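# Place bottles on ledges matching their cap colours

## Task

Set every bottle upright on the wall ledge whose label strip has the same colour as that bottle's cap, so the bottle's entire base rests on the ledge.

## Robot and tools

Robot: two seven-joint arms, left_arm and right_arm, each ending in a two-finger parallel gripper. A gripper pose does not fix the elbow, so a big wrist rotation may swing the elbow. Equal joint values give mirror-image postures on the two arms.

Scene frame: origin on the z = 0 plane, under the midpoint between the two arm bases, which sit 0.70 m above it. +x points forward (the way both arms face), +z up, and left_arm is on the +y side. Arm names do not match left and right in the camera pictures. Gripper frame: +z runs along the fingers toward the tips; the pads close along y. end_effector_position is the spot between the pads when closed, just under 1 cm behind the tips. Closing pushes the tips about 17 mm further along +z, almost all of it while the pads are more than 70 mm apart. Reported positions and orientations can be off by a few cm, more at long reach.

Row layout (used by execute_actions and move): always 16 numbers, even if one arm is idle. First left_arm: x, y, z (metres, scene frame, absolute target for end_effector_position), qw, qx, qy, qz (absolute orientation quaternion, w first, scene frame), opening. Then the same eight for right_arm. Opening runs from -1 (closed) to +1 (fully open, 0.145 m); going from open to closed needs about 0.5 s or more.

execute_actions(actions, cameras): actions is a list of actions; each action is a list of up to 15 rows, one row per 1/30 s step. If fewer than 15 rows are given, the last row is held for the remaining steps, so each action lasts 0.5 s. An action is rejected for both arms if any target lies over 0.6 m from that gripper's current position along any of the gripper's own axes; the whole call is rejected if an action is malformed or the first one fails this check against the latest reported state. An empty actions list just returns state and images. cameras picks images: omitted, null or ["all"] gives all, [] gives none, an unknown name invalidates the call. To keep a gripper's orientation, repeat one fixed quaternion rather than copying the drifting reported one. To park an arm that touches nothing, resend the full pose from the last result taken before it stopped, plus the wanted opening, in every call. To keep a gripper's current finger command, resend it; 0 is itself a command (half open).

move(target, speed, blend, opening_speed, blocking, cameras): target is one 16-number row or a list of up to 15 rows (absolute poses, same layout, no 0.6 m limit). Each gripper follows a straight line from its Hand target, turning the short way; all arms finish together, no path is shorter than 0.5 s, and the whole move is cut at 10 s. speed: m/s, 0.002 to 1.1, default 0.25, one value or one per target; rotation limited to twice that in rad/s. blend: corner rounding radius in metres for lists, one value or one per target; default 0. opening_speed: rate of the opening command per second on the -1..1 scale, at least 0.2. Openings of the first row are sent at the start; later rows' openings are applied on arrival once everything is at rest. blocking=false returns after about 0.5 s while the move continues; a new move then replaces it. Paths ignore obstacles and the other arm; grippers lag and overshoot, more when fast or when an arm is nearly straight. The result adds a move: line: done, off_target, moving, held, fault, and limits (paced = pose clipped, held = steps withheld). An arm not named in the ending reached its pose within 3 mm and 2 degrees. done does not mean no contact.

wait(seconds): 0 to 10 s, arms keep their last command; a running move continues. stop(): brakes the current move (needs room if fast). zoom_image(camera, region): camera is cam_high or cam_low, region [x0, y0, x1, y1] in pixels from the top-left, at most 504 by 504, taken from the latest full image. read_manual(section): only "licences". finished_scene(scene): give the current scene's number; ends it for good, and the goal must hold with the robot let go.

Control details: each step the commanded orientation is clipped to within 32 degrees of the measured one, and position is favoured over orientation. One action may stop short; the Hand target line shows where the arm is actually being sent, so send the remainder next.

Result lines: positions and quaternions per gripper, Hand target, Tool commands, grip_measured (measured opening on the -1..1 scale; the last Joint positions entry is the opening in metres), Joint velocities ("within noise" means at rest), joint torques (include gravity, have offsets and noise; joints 3 and 4 wrap at plus or minus 28 N m), and for execute_actions some per-step positions. MOTOR HOT appears near 85 C; at 100 C an OVER-TEMPERATURE FAULT stops that arm for 30 to 60 s or more, possibly without warning. Heat builds from holding loads, outstretched arms and pushing toward unreachable poses.

Cameras: cam_high and cam_low, each 896x504, calibrated beforehand (pinhole plus radial distortion); actual poses may differ by up to about 2.3 degrees and 9 mm.

Gripping: command an opening clearly below grip_measured to hold; a bigger gap squeezes harder, up to about 10 N per pad for objects up to roughly 11 cm across. Fast closing can squeeze too hard.

Avoid: dropping bottles or releasing them while moving, knocking anything out of the work area, fast impacts and targets set far past a contact, and any collision between the arms. The clearance check may stop a gripper nearing the other forearm but does not guard gripper against gripper or wrist cameras; never close one gripper on the other's fingers. Loose objects may occasionally get a brief push from outside.

Each tool is called after "Request:" as a command line: name --argument value for each argument, lists and objects as JSON in quotes; but a table of rows of numbers goes row by row, as --pt "numbers of a row", without its own name.

## Session

Request:
execute_actions --actions '[]'

Scene clock: 0.00 s.
left_arm: end_effector_position=(+0.3554, +0.1334, +0.3763) grip_measured=+1.00 end_effector_quat_wxyz=(-0.040, -0.585, +0.680, -0.440) | right_arm: end_effector_position=(+0.4020, -0.0846, +0.4120) grip_measured=+1.00 end_effector_quat_wxyz=(+0.172, +0.783, +0.024, +0.598)
Joint positions: left_arm=[0.476 0.652 -0.724 1.144 -0.177 -0.294 0.656 0.145] | right_arm=[0.249 -0.096 -0.415 1.14 -0.092 0.203 -0.635 0.145]
Joint velocities: within noise
Joint torques (N m): no reading
Motor temperatures (°C): left_arm=[23 20 24 22 21 24 21] | right_arm=[21 23 24 21 21 21 22]
Hand target: left_arm +0.3554, +0.1334, +0.3763; -0.040, -0.585, +0.680, -0.440 | right_arm +0.4020, -0.0846, +0.4120; +0.172, +0.783, +0.024, +0.598
Tool commands: left_gripper/opening=+1.0 right_gripper/opening=+1.0

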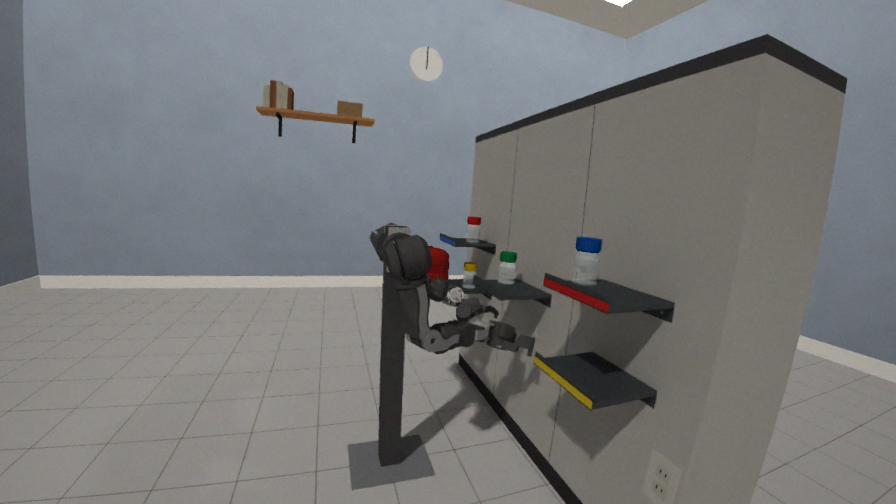

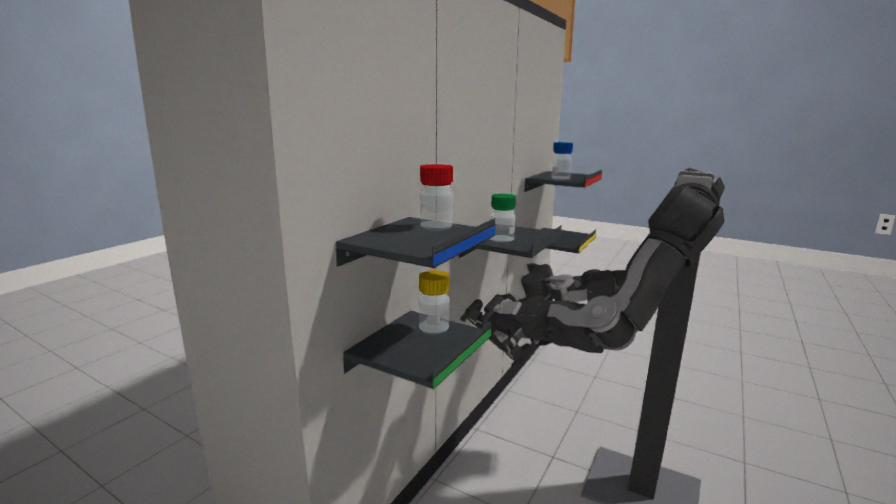

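Request:
zoom_image --camera "cam_high" --region '[420, 190, 700, 420]'

Request:
zoom_image --camera "cam_low" --region '[320, 120, 640, 400]'

Scaled by 1.800 from the camera's 896x504 image, which has a finer 1280x720 frame.

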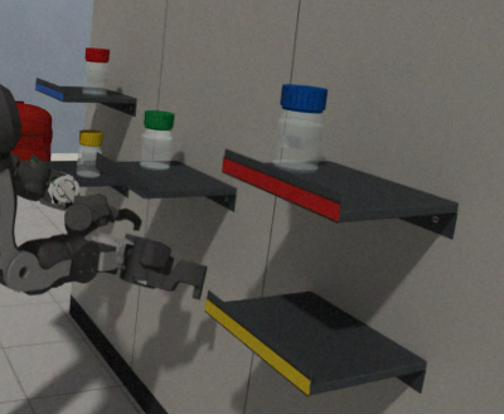

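Scaled by 1.575 from the camera's 896x504 image, which has a finer 1280x720 frame.

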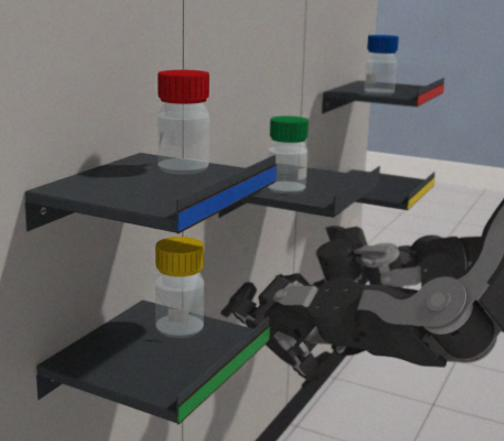

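Request:
zoom_image --camera "cam_high" --region '[530, 220, 690, 330]'

Request:
zoom_image --camera "cam_low" --region '[330, 150, 510, 270]'

Request:
zoom_image --camera "cam_low" --region '[460, 130, 620, 270]'

Request:
zoom_image --camera "cam_high" --region '[430, 210, 560, 310]'

Request:
zoom_image --camera "cam_low" --region '[330, 260, 510, 390]'

Scaled by 3.150 from the camera's 896x504 image, which has a finer 1280x720 frame.

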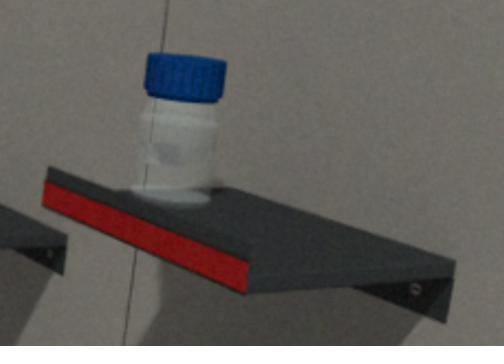

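Scaled by 2.800 from the camera's 896x504 image, which has a finer 1280x720 frame.

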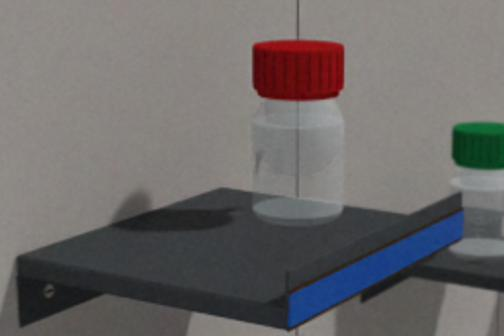

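Scaled by 3.150 from the camera's 896x504 image, which has a finer 1280x720 frame.

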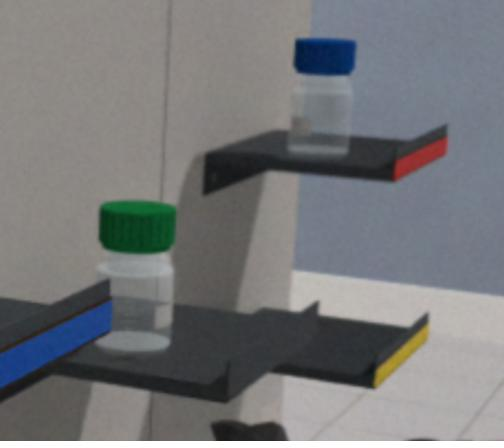

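Scaled by 3.877 from the camera's 896x504 image, which has a finer 1280x720 frame.

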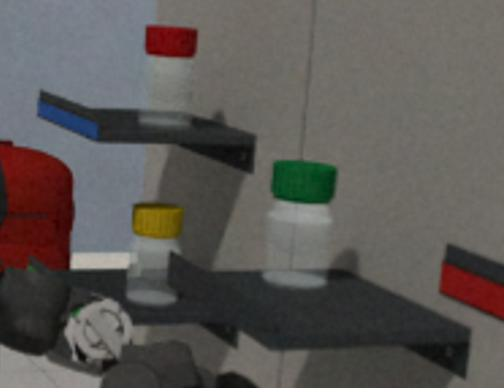

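Scaled by 2.800 from the camera's 896x504 image, which has a finer 1280x720 frame.

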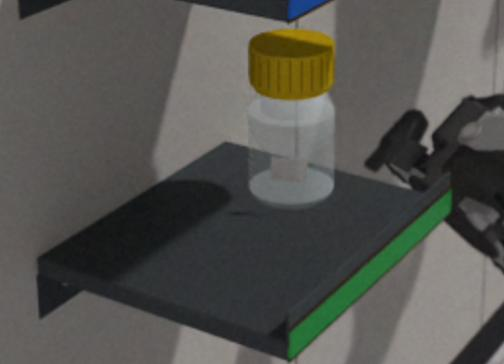

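Request:
move --pt "0.2 0.2 0.42 0 0.777 0 0.629 1 0.2 -0.2 0.42 0 0.777 0 0.629 1" --pt "0.18 0.3 0.6 0 0.777 0 0.629 1 0.18 -0.3 0.6 0 0.777 0 0.629 1" --pt "0.2 0.33 0.72 0 0.777 0 0.629 1 0.2 -0.35 0.72 0 0.777 0 0.629 1" --speed 0.25 --blend 0.03

Scene clock: 156.90 s.
left_arm: end_effector_position=(+0.2002, +0.3304, +0.7207) grip_measured=+1.00 end_effector_quat_wxyz=(-0.003, +0.729, -0.004, +0.685) | right_arm: end_effector_position=(+0.2002, -0.3505, +0.7207) grip_measured=+1.00 end_effector_quat_wxyz=(+0.005, +0.729, +0.006, +0.684)
Joint positions: left_arm=[-0.847 0.734 1.577 2.269 1.424 0.78 0.206 0.145] | right_arm=[-0.821 0.755 1.57 2.17 1.326 0.783 0.325 0.145]
Joint velocities: within noise
Joint torques (N m): left_arm=[-0.65 3.86 1.43 0.7 0.15 -0.51 0.16] | right_arm=[-0.44 4.5 2.15 0.64 0.17 -0.31 0.19]
Motor temperatures (°C): left_arm=[27 21 25 23 22 24 21] | right_arm=[23 23 23 23 21 20 21]
Hand target: left_arm +0.2004, +0.3300, +0.7196; -0.001, +0.731, -0.005, +0.683 | right_arm +0.2004, -0.3499, +0.7196; +0.003, +0.731, +0.007, +0.683
Off the commanded pose: left_arm 0.001 m, 8 deg | right_arm 0.001 m, 8 deg.
joint read past its limit (left arm) — joint 3 (upper arm roll), upper limit.
joint read past its limit (right arm) — joint 3 (upper arm roll), upper limit.
joint sent to its limit (left arm) — joint 3 (upper arm roll), upper limit; joint 6 (wrist pitch), upper limit. The joint targets are off in orientation, not in position.
joint sent to its limit (right arm) — joint 3 (upper arm roll), upper limit; joint 6 (wrist pitch), upper limit. The joint targets are off in orientation, not in position.
move: off_target (left_arm, right_arm)

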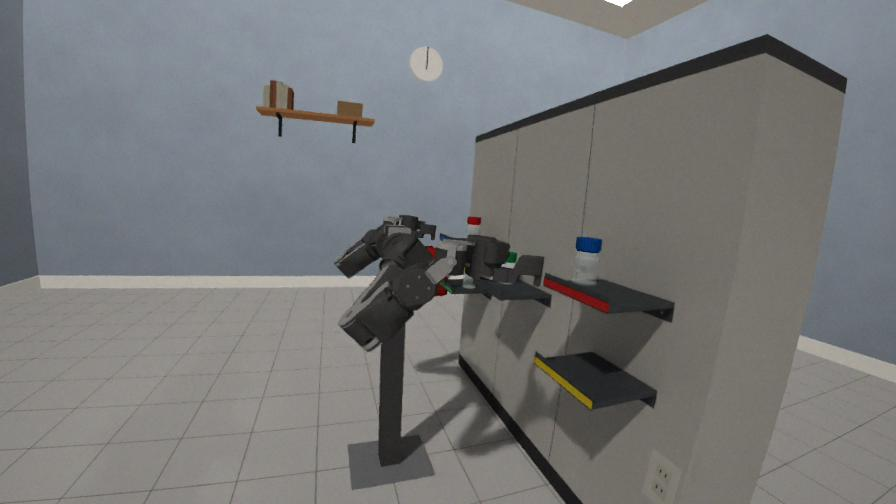

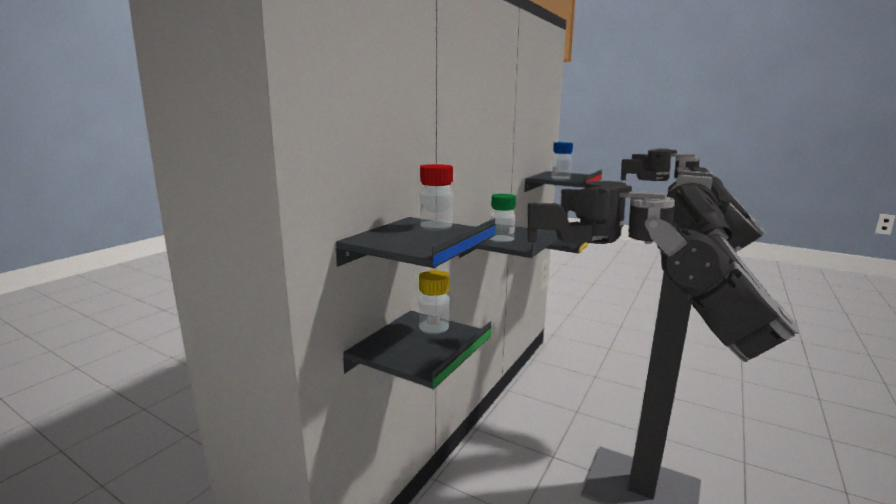

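Request:
zoom_image --camera "cam_high" --region '[460, 210, 620, 310]'

Request:
zoom_image --camera "cam_low" --region '[400, 140, 660, 280]'

Scaled by 3.150 from the camera's 896x504 image, which has a finer 1280x720 frame.

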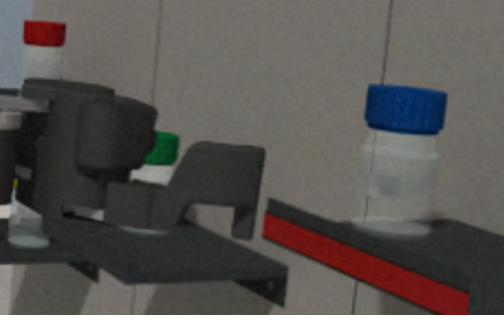

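Scaled by 1.938 from the camera's 896x504 image, which has a finer 1280x720 frame.

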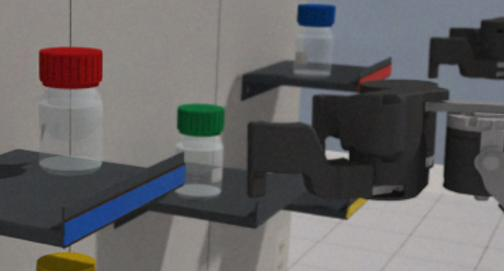

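Request:
move --target '[0.22,0.33,0.72,0,0.777,0,0.629,-1,0.22,-0.35,0.72,0,0.777,0,0.629,-1]'

Request:
zoom_image --camera "cam_high" --region '[430, 210, 590, 310]'

Request:
zoom_image --camera "cam_low" --region '[500, 140, 660, 240]'

Scene clock: 180.73 s.
left_arm: end_effector_position=(+0.2199, +0.3297, +0.7208) grip_measured=-1.00 end_effector_quat_wxyz=(+0.000, +0.751, -0.003, +0.660) | right_arm: end_effector_position=(+0.2200, -0.3497, +0.7208) grip_measured=-1.00 end_effector_quat_wxyz=(+0.001, +0.751, +0.005, +0.660)
Joint positions: left_arm=[-0.923 0.868 1.577 2.232 1.529 0.781 0.066 0] | right_arm=[-0.906 0.878 1.57 2.134 1.429 0.783 0.197 0]
Joint velocities: within noise
Joint torques (N m): left_arm=[-0.44 4.07 1.69 0.36 0.23 -0.58 -0.07] | right_arm=[-0.41 4.58 2.56 0.59 0.27 -0.35 -0.17]
Motor temperatures (°C): left_arm=[25 22 25 22 21 24 21] | right_arm=[22 24 24 22 21 20 21]
Hand target: left_arm +0.2203, +0.3300, +0.7197; +0.000, +0.753, -0.001, +0.658 | right_arm +0.2203, -0.3500, +0.7196; +0.001, +0.753, +0.003, +0.658
Off the commanded pose: left_arm 0.001 m, 5 deg | right_arm 0.001 m, 5 deg.
joint read past its limit (left arm) — joint 3 (upper arm roll), upper limit.
joint read past its limit (right arm) — joint 3 (upper arm roll), upper limit.
joint sent to its limit (left arm) — joint 3 (upper arm roll), upper limit; joint 6 (wrist pitch), upper limit. The joint targets are off in orientation, not in position.
joint sent to its limit (right arm) — joint 3 (upper arm roll), upper limit; joint 6 (wrist pitch), upper limit. The joint targets are off in orientation, not in position.
move: off_target (left_arm, right_arm)

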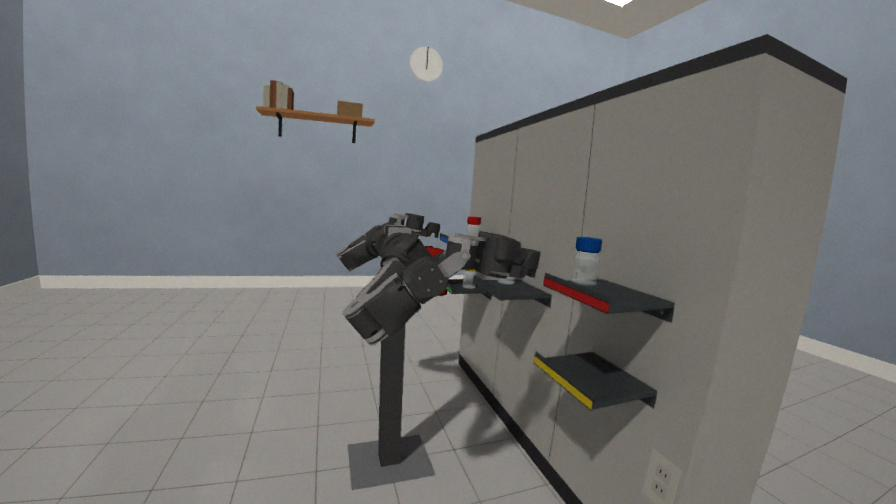

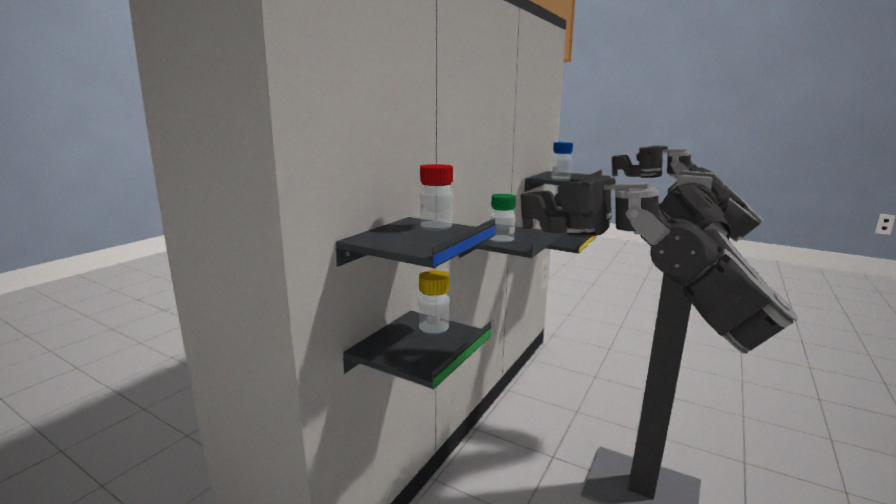

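Scaled by 3.150 from the camera's 896x504 image, which has a finer 1280x720 frame.

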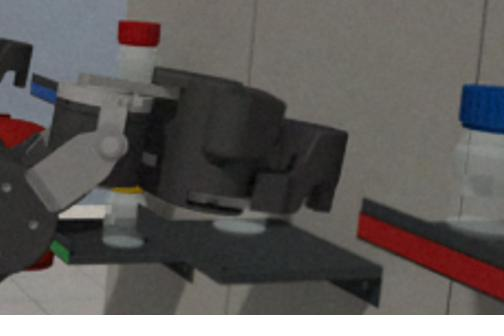

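Scaled by 3.150 from the camera's 896x504 image, which has a finer 1280x720 frame.

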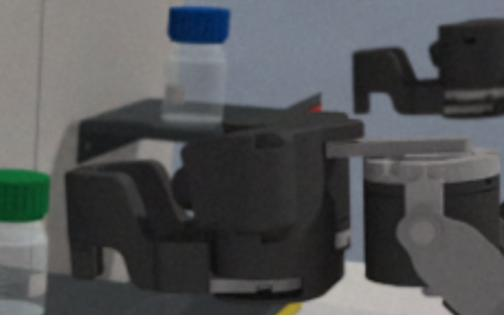

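Request:
move --pt "0.18 0.30 0.6 0 0.777 0 0.629 0.4 0.2 -0.35 0.72 0 0.777 0 0.629 0.4" --pt "0.22 0.356 0.535 0 0.777 0 0.629 0.4 0.2 -0.35 0.72 0 0.777 0 0.629 0.4"

Request:
zoom_image --camera "cam_low" --region '[330, 200, 610, 390]'

Request:
zoom_image --camera "cam_high" --region '[420, 210, 540, 310]'

Scene clock: 318.40 s.
left_arm: end_effector_position=(+0.2198, +0.3575, +0.5358) grip_measured=+0.40 end_effector_quat_wxyz=(-0.003, +0.777, +0.003, +0.630) | right_arm: end_effector_position=(+0.2002, -0.3505, +0.7203) grip_measured=+0.40 end_effector_quat_wxyz=(+0.005, +0.730, +0.006, +0.684)
Joint positions: left_arm=[-0.856 0.578 0.834 1.938 0.848 0.163 0.39 0.105] | right_arm=[-0.822 0.755 1.57 2.17 1.326 0.784 0.326 0.105]
Joint velocities: within noise
Joint torques (N m): left_arm=[-0.67 4.18 1.76 3.37 0.3 -0.63 0.24] | right_arm=[-0.09 4.47 2.06 0.68 0.19 -0.32 0.16]
Motor temperatures (°C): left_arm=[23 23 24 21 21 25 21] | right_arm=[21 24 24 20 20 20 21]
Hand target: left_arm +0.2200, +0.3560, +0.5350; +0.000, +0.777, +0.000, +0.629 | right_arm +0.2004, -0.3500, +0.7195; +0.003, +0.731, +0.007, +0.683
Off the commanded pose: left_arm 0.002 m, 0 deg | right_arm 0.001 m, 8 deg.
joint read past its limit (right arm) — joint 3 (upper arm roll), upper limit.
joint sent to its limit (right arm) — joint 3 (upper arm roll), upper limit; joint 6 (wrist pitch), upper limit. The joint targets are off in orientation, not in position.
move: off_target (right_arm)

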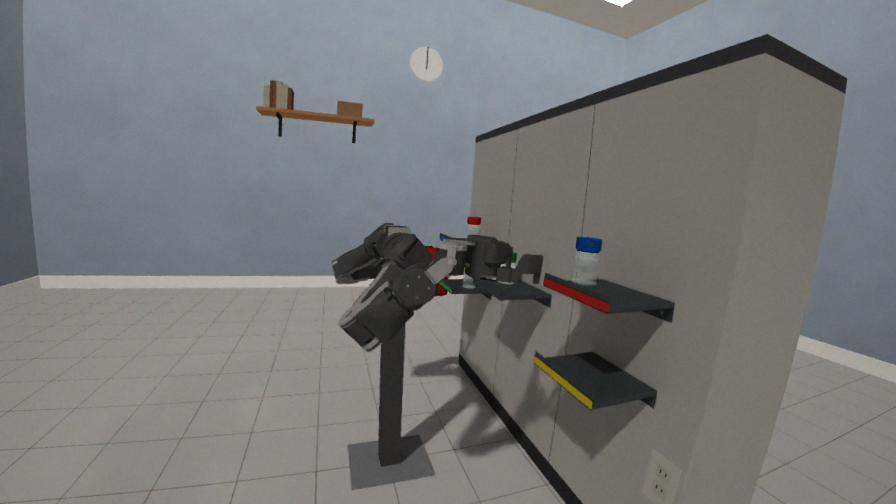

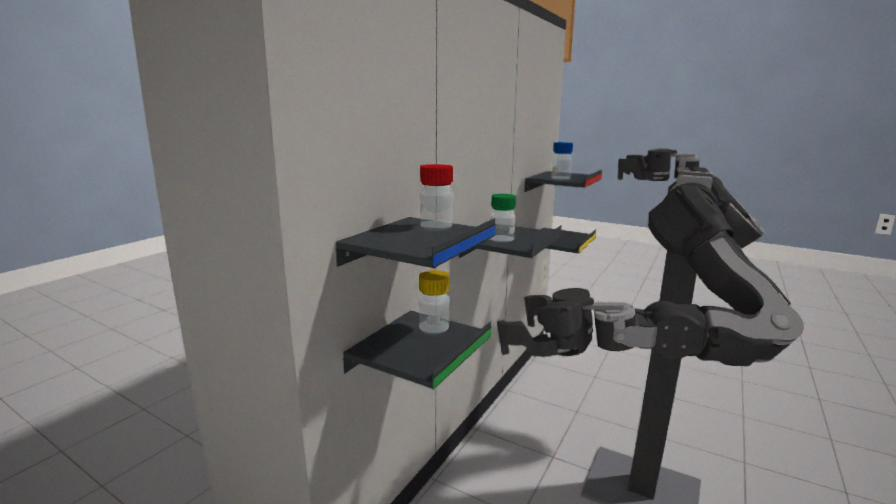

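Scaled by 1.800 from the camera's 896x504 image, which has a finer 1280x720 frame.

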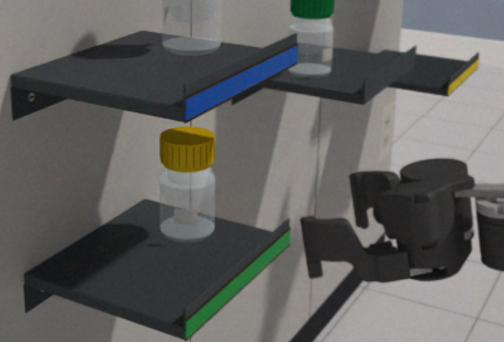

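Scaled by 4.200 from the camera's 896x504 image, which has a finer 1280x720 frame.

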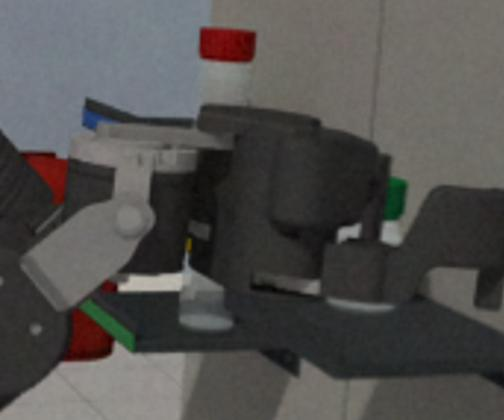

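Request:
move --pt "0.30 0.356 0.535 0 0.777 0 0.629 0.4 0.2 -0.35 0.72 0 0.73 0 0.684 0.4" --pt "0.39 0.356 0.535 0 0.777 0 0.629 0.4 0.2 -0.35 0.72 0 0.73 0 0.684 0.4" --speed 0.12

Request:
zoom_image --camera "cam_low" --region '[330, 200, 610, 390]'

Request:
zoom_image --camera "cam_high" --region '[420, 210, 540, 310]'

Scene clock: 333.23 s.
left_arm: end_effector_position=(+0.3905, +0.3565, +0.5389) grip_measured=+0.40 end_effector_quat_wxyz=(-0.001, +0.775, +0.000, +0.633) | right_arm: end_effector_position=(+0.2001, -0.3496, +0.7208) grip_measured=+0.40 end_effector_quat_wxyz=(+0.000, +0.728, +0.003, +0.685)
Joint positions: left_arm=[0.132 0.837 0.1 1.413 0.768 0.295 0.192 0.105] | right_arm=[-0.822 0.753 1.57 2.173 1.344 0.784 0.315 0.105]
Joint velocities: within noise
Joint torques (N m): left_arm=[5.13 5.76 1.69 3.07 0.18 -0.64 0.11] | right_arm=[-0.46 3.84 2.19 1.09 0.32 -0.33 -0.16]
Motor temperatures (°C): left_arm=[23 23 24 22 21 25 21] | right_arm=[21 24 23 20 20 20 21]
Hand target: left_arm +0.3899, +0.3561, +0.5350; +0.000, +0.777, +0.000, +0.629 | right_arm +0.2000, -0.3500, +0.7199; +0.000, +0.729, +0.000, +0.684
Off the commanded pose: left_arm 0.004 m, 0 deg | right_arm 0.001 m, 0 deg.
joint read past its limit (right arm) — joint 3 (upper arm roll), upper limit.
joint sent to its limit (right arm) — joint 3 (upper arm roll), upper limit; joint 6 (wrist pitch), upper limit. The joint targets still meet the commanded pose.
move: off_target (left_arm)

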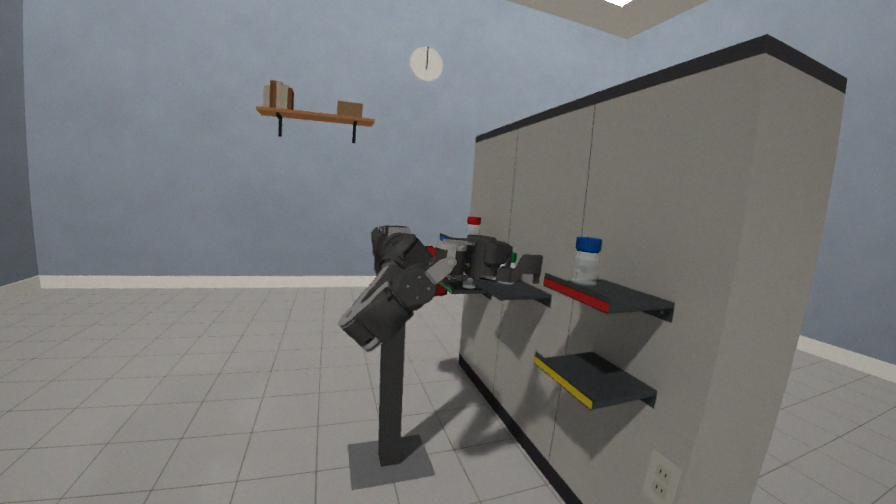

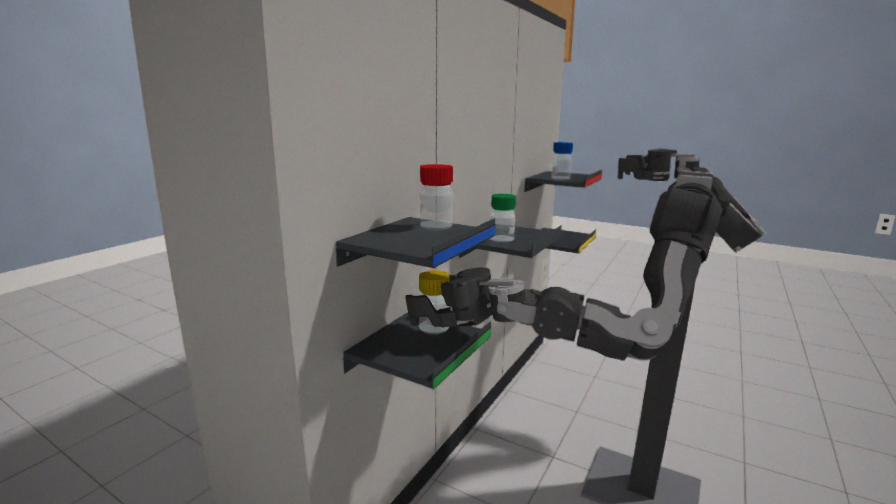

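Scaled by 1.800 from the camera's 896x504 image, which has a finer 1280x720 frame.

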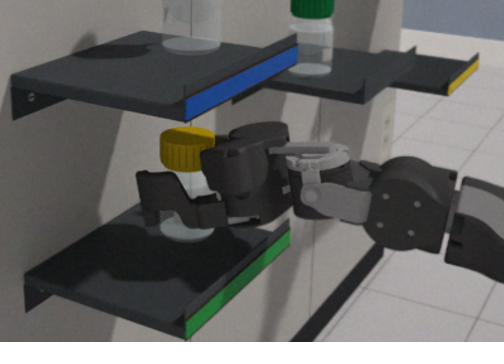

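Scaled by 4.200 from the camera's 896x504 image, which has a finer 1280x720 frame.

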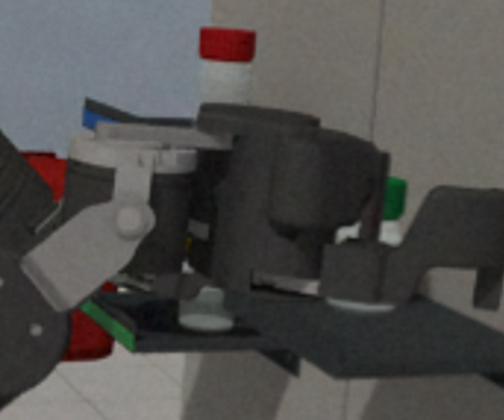

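Request:
move --target '[0.39,0.356,0.535,0,0.777,0,0.629,-0.6,0.2,-0.35,0.72,0,0.73,0,0.684,0.4]' --opening_speed 0.8

Request:
zoom_image --camera "cam_low" --region '[330, 200, 610, 390]'

Scene clock: 342.63 s.
left_arm: end_effector_position=(+0.3905, +0.3562, +0.5388) grip_measured=-0.28 end_effector_quat_wxyz=(+0.000, +0.775, -0.001, +0.632) | right_arm: end_effector_position=(+0.2001, -0.3496, +0.7208) grip_measured=+0.40 end_effector_quat_wxyz=(+0.000, +0.728, +0.003, +0.685)
Joint positions: left_arm=[0.132 0.837 0.1 1.413 0.768 0.295 0.193 0.055] | right_arm=[-0.822 0.753 1.57 2.173 1.344 0.784 0.315 0.105]
Joint velocities: within noise
Joint torques (N m): left_arm=[5.13 5.76 1.77 3.03 0.18 -0.64 0.08] | right_arm=[-0.46 4.02 2.14 0.96 0.3 -0.35 -0.16]
Motor temperatures (°C): left_arm=[23 23 24 22 21 25 21] | right_arm=[21 24 23 20 20 20 21]
Hand target: left_arm +0.3900, +0.3561, +0.5350; +0.000, +0.777, +0.000, +0.629 | right_arm +0.2000, -0.3500, +0.7199; +0.000, +0.729, +0.000, +0.684
Off the commanded pose: left_arm 0.004 m, 0 deg | right_arm 0.001 m, 0 deg.
joint read past its limit (right arm) — joint 3 (upper arm roll), upper limit.
joint sent to its limit (right arm) — joint 3 (upper arm roll), upper limit; joint 6 (wrist pitch), upper limit. The joint targets still meet the commanded pose.
move: off_target (left_arm)

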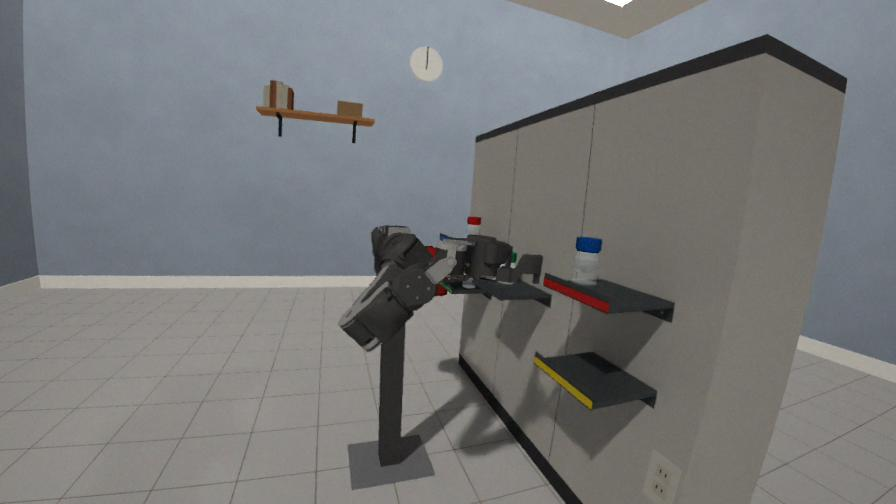

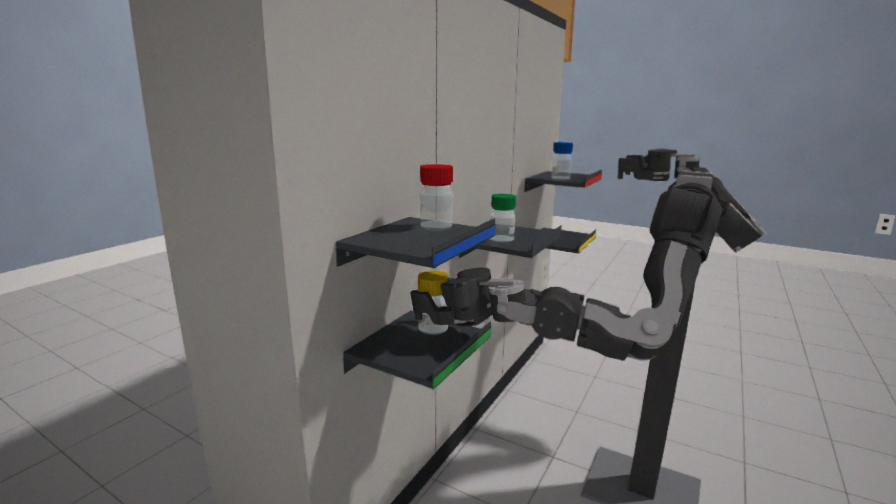

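Scaled by 1.800 from the camera's 896x504 image, which has a finer 1280x720 frame.

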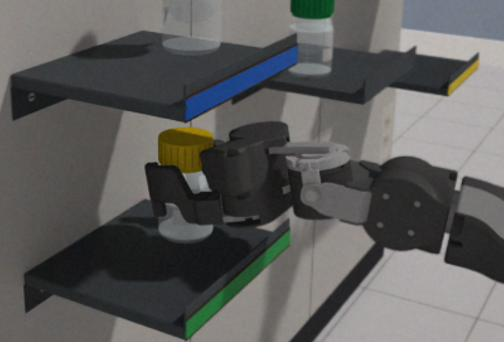

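Request:
move --pt "0.39 0.356 0.575 0 0.777 0 0.629 -0.6 0.2 -0.35 0.72 0 0.73 0 0.684 0.4" --pt "0.19 0.34 0.60 0 0.777 0 0.629 -0.6 0.2 -0.35 0.72 0 0.73 0 0.684 0.4" --pt "0.21 -0.06 0.685 0 0.777 0 0.629 -0.6 0.2 -0.35 0.72 0 0.73 0 0.684 0.4" --speed 0.2

Request:
zoom_image --camera "cam_low" --region '[430, 150, 650, 290]'

Request:
zoom_image --camera "cam_high" --region '[420, 210, 580, 320]'

Scene clock: 366.00 s.
left_arm: end_effector_position=(+0.1959, +0.0070, +0.6767) grip_measured=-0.28 end_effector_quat_wxyz=(+0.227, +0.509, -0.042, +0.829) | right_arm: end_effector_position=(+0.2001, -0.3496, +0.7208) grip_measured=+0.40 end_effector_quat_wxyz=(+0.000, +0.728, +0.003, +0.685)
Joint positions: left_arm=[-0.645 -0.145 -0.695 2.436 -0.333 -0.135 0.048 0.055] | right_arm=[-0.822 0.753 1.57 2.173 1.344 0.784 0.315 0.105]
Joint velocities: within noise
Joint torques (N m): left_arm=[-1.12 -1.89 -4.44 3.52 0.32 -0.69 0.19] | right_arm=[-0.36 3.97 2.19 1.01 0.31 -0.35 -0.16]
Motor temperatures (°C): left_arm=[23 24 25 22 21 25 21] | right_arm=[21 24 23 20 20 20 21]
Hand target: left_arm +0.1940, +0.0035, +0.6773; +0.238, +0.507, -0.041, +0.827 | right_arm +0.2000, -0.3500, +0.7199; +0.000, +0.729, +0.000, +0.684
Off the commanded pose: left_arm 0.069 m, 47 deg | right_arm 0.001 m, 0 deg.
joint read past its limit (left arm) — joint 4 (elbow), upper limit, where the elbow is as bent as it goes.
joint read past its limit (right arm) — joint 3 (upper arm roll), upper limit.
joint sent to its limit (left arm) — joint 4 (elbow), upper limit, where the elbow is as bent as it goes.
joint sent to its limit (right arm) — joint 3 (upper arm roll), upper limit; joint 6 (wrist pitch), upper limit.
move: held (left_arm; a check stopped the path); path passed 2 of 3 targets; limits=paced,held
pose unreachable (left arm): on one or more control steps of this call, first in action 0 (counted from 0), this arm could not follow its commanded pose, so it was not sent that pose on those steps. It may still have moved: this result reports where it is.
cause: moving toward the commanded pose would bring two parts of the arm too close to each other (its base and another part of the arm, with joints 1 (shoulder pitch) to 7 (wrist yaw) between them).

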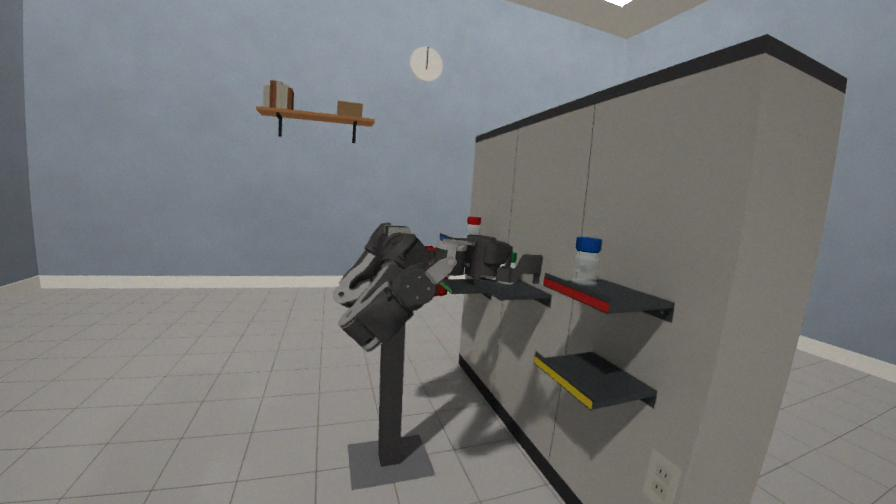

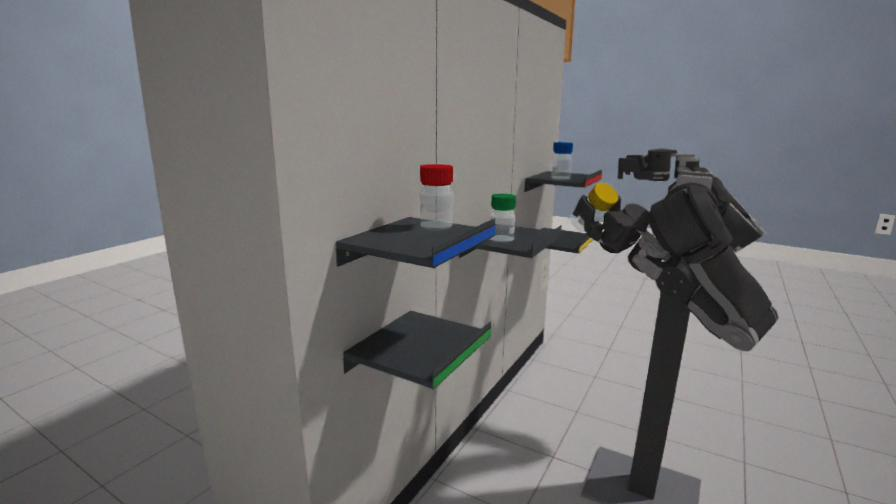

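Scaled by 2.291 from the camera's 896x504 image, which has a finer 1280x720 frame.

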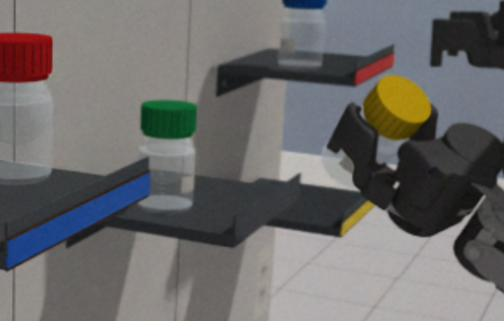

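Scaled by 3.150 from the camera's 896x504 image, which has a finer 1280x720 frame.

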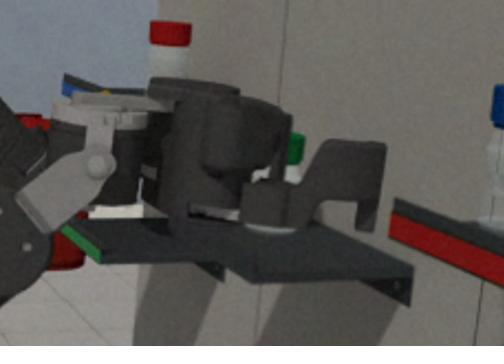

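Request:
move --pt "0.26 0.0 0.70 0.136 0.7586 -0.1682 0.6141 -0.6 0.2 -0.35 0.72 0 0.73 0 0.684 0.4" --speed 0.15

Request:
zoom_image --camera "cam_low" --region '[430, 150, 650, 290]'

Request:
zoom_image --camera "cam_high" --region '[420, 210, 580, 320]'

Scene clock: 383.33 s.
left_arm: end_effector_position=(+0.2371, -0.0014, +0.6963) grip_measured=-0.28 end_effector_quat_wxyz=(+0.122, +0.606, -0.045, +0.785) | right_arm: end_effector_position=(+0.2001, -0.3496, +0.7208) grip_measured=+0.40 end_effector_quat_wxyz=(+0.000, +0.728, +0.003, +0.685)
Joint positions: left_arm=[-0.067 -0.161 -0.914 2.432 -0.319 0.659 -0.424 0.055] | right_arm=[-0.822 0.753 1.57 2.173 1.344 0.784 0.315 0.105]
Joint velocities: within noise
Joint torques (N m): left_arm=[2.36 -2.41 -0.9 3.18 -0.03 -0.76 0.1] | right_arm=[-0.36 3.86 2.22 1.07 0.28 -0.34 -0.15]
Motor temperatures (°C): left_arm=[23 23 25 22 21 25 21] | right_arm=[21 24 23 20 20 20 21]
Hand target: left_arm +0.2370, -0.0014, +0.6969; +0.122, +0.604, -0.045, +0.787 | right_arm +0.2000, -0.3500, +0.7199; +0.000, +0.729, +0.000, +0.684
Off the commanded pose: left_arm 0.023 m, 30 deg | right_arm 0.001 m, 0 deg.
joint read past its limit (left arm) — joint 4 (elbow), upper limit, where the elbow is as bent as it goes.
joint read past its limit (right arm) — joint 3 (upper arm roll), upper limit.
joint sent to its limit (right arm) — joint 3 (upper arm roll), upper limit; joint 6 (wrist pitch), upper limit.
move: held (left_arm; a check stopped the path); limits=held
pose unreachable (left arm): on one or more control steps of this call, first in action 0 (counted from 0), this arm could not follow its commanded pose, so it was not sent that pose on those steps. It may still have moved: this result reports where it is.
cause: moving toward the commanded pose would bring two parts of the arm too close to each other (its base and another part of the arm, with joints 1 (shoulder pitch) to 6 (wrist pitch) between them).

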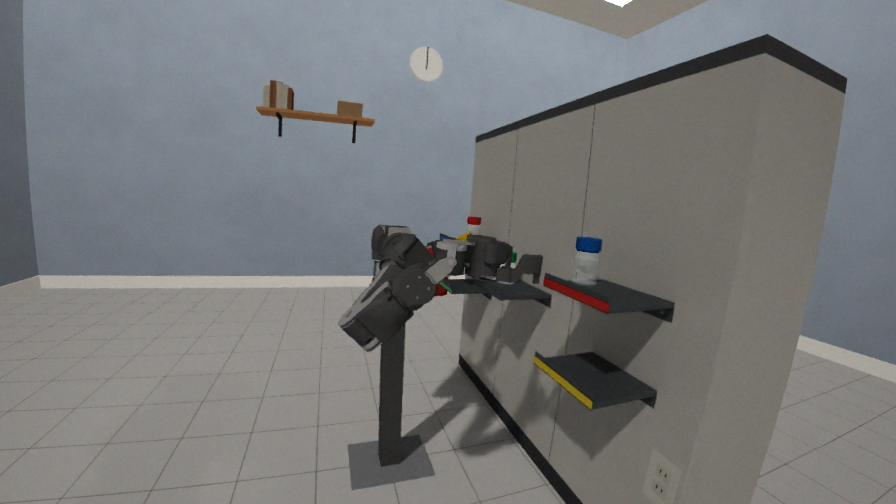

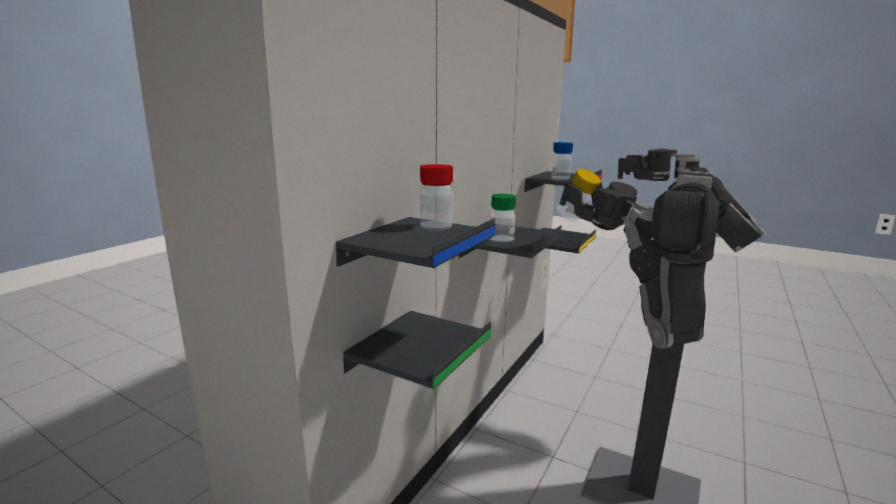

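Scaled by 2.291 from the camera's 896x504 image, which has a finer 1280x720 frame.

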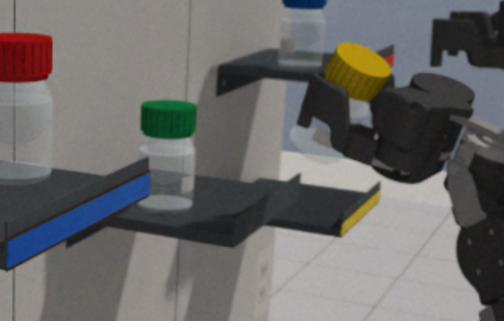

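Scaled by 3.150 from the camera's 896x504 image, which has a finer 1280x720 frame.

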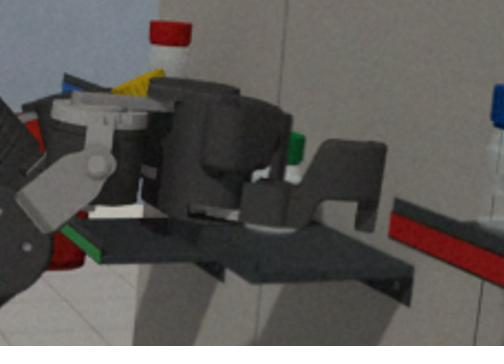

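Request:
move --pt "0.31 -0.06 0.69 0.136 0.7586 -0.1682 0.6141 -0.6 0.2 -0.35 0.72 0 0.73 0 0.684 0.4" --speed 0.15

Request:
zoom_image --camera "cam_low" --region '[430, 150, 650, 290]'

Request:
zoom_image --camera "cam_high" --region '[420, 210, 580, 320]'

Scene clock: 393.33 s.
left_arm: end_effector_position=(+0.3096, -0.0608, +0.6877) grip_measured=-0.28 end_effector_quat_wxyz=(+0.138, +0.761, -0.171, +0.611) | right_arm: end_effector_position=(+0.2001, -0.3496, +0.7208) grip_measured=+0.40 end_effector_quat_wxyz=(+0.000, +0.728, +0.003, +0.685)
Joint positions: left_arm=[1.001 0.06 -0.942 2.071 1.523 0.782 -1.45 0.055] | right_arm=[-0.822 0.753 1.57 2.173 1.344 0.784 0.315 0.105]
Joint velocities: within noise
Joint torques (N m): left_arm=[8.27 -1.73 2.33 1.84 -0.38 -0.16 -0.05] | right_arm=[-0.41 3.94 2.24 1.1 0.31 -0.36 -0.18]
Motor temperatures (°C): left_arm=[23 23 25 22 21 25 21] | right_arm=[21 24 23 20 20 20 21]
Hand target: left_arm +0.3101, -0.0599, +0.6900; +0.136, +0.759, -0.168, +0.614 | right_arm +0.2000, -0.3500, +0.7199; +0.000, +0.729, +0.000, +0.684
Off the commanded pose: left_arm 0.002 m, 1 deg | right_arm 0.001 m, 0 deg.
joint read past its limit (right arm) — joint 3 (upper arm roll), upper limit.
joint sent to its limit (right arm) — joint 3 (upper arm roll), upper limit; joint 6 (wrist pitch), upper limit. The joint targets still meet the commanded pose.
move: done

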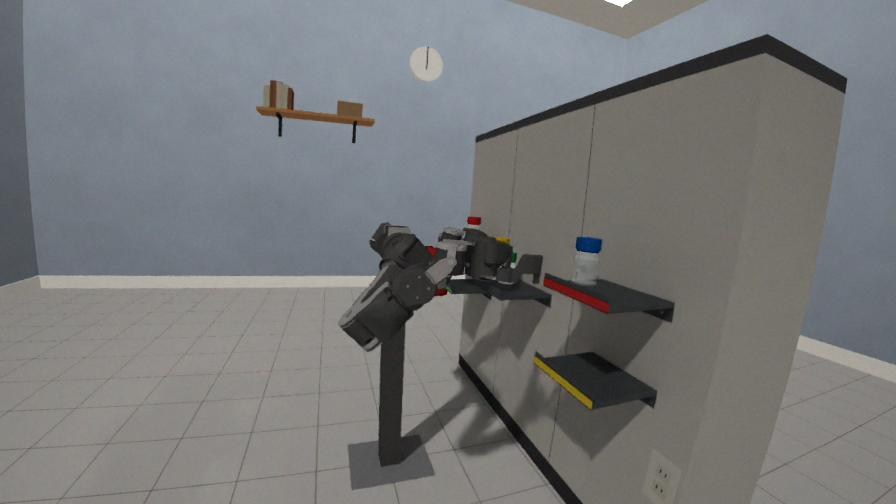

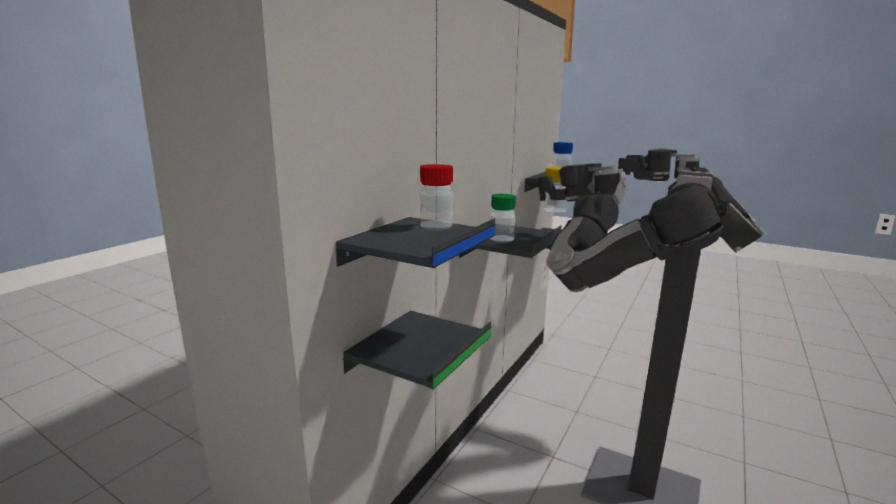

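Scaled by 2.291 from the camera's 896x504 image, which has a finer 1280x720 frame.

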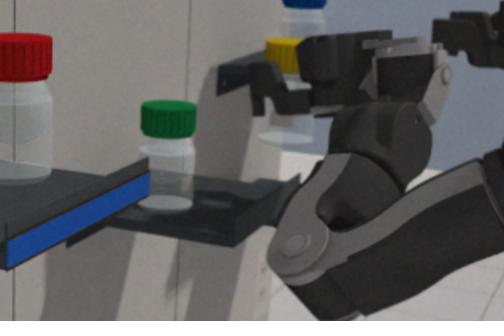

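Scaled by 3.150 from the camera's 896x504 image, which has a finer 1280x720 frame.

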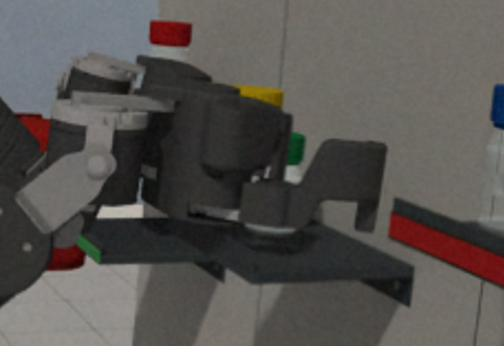

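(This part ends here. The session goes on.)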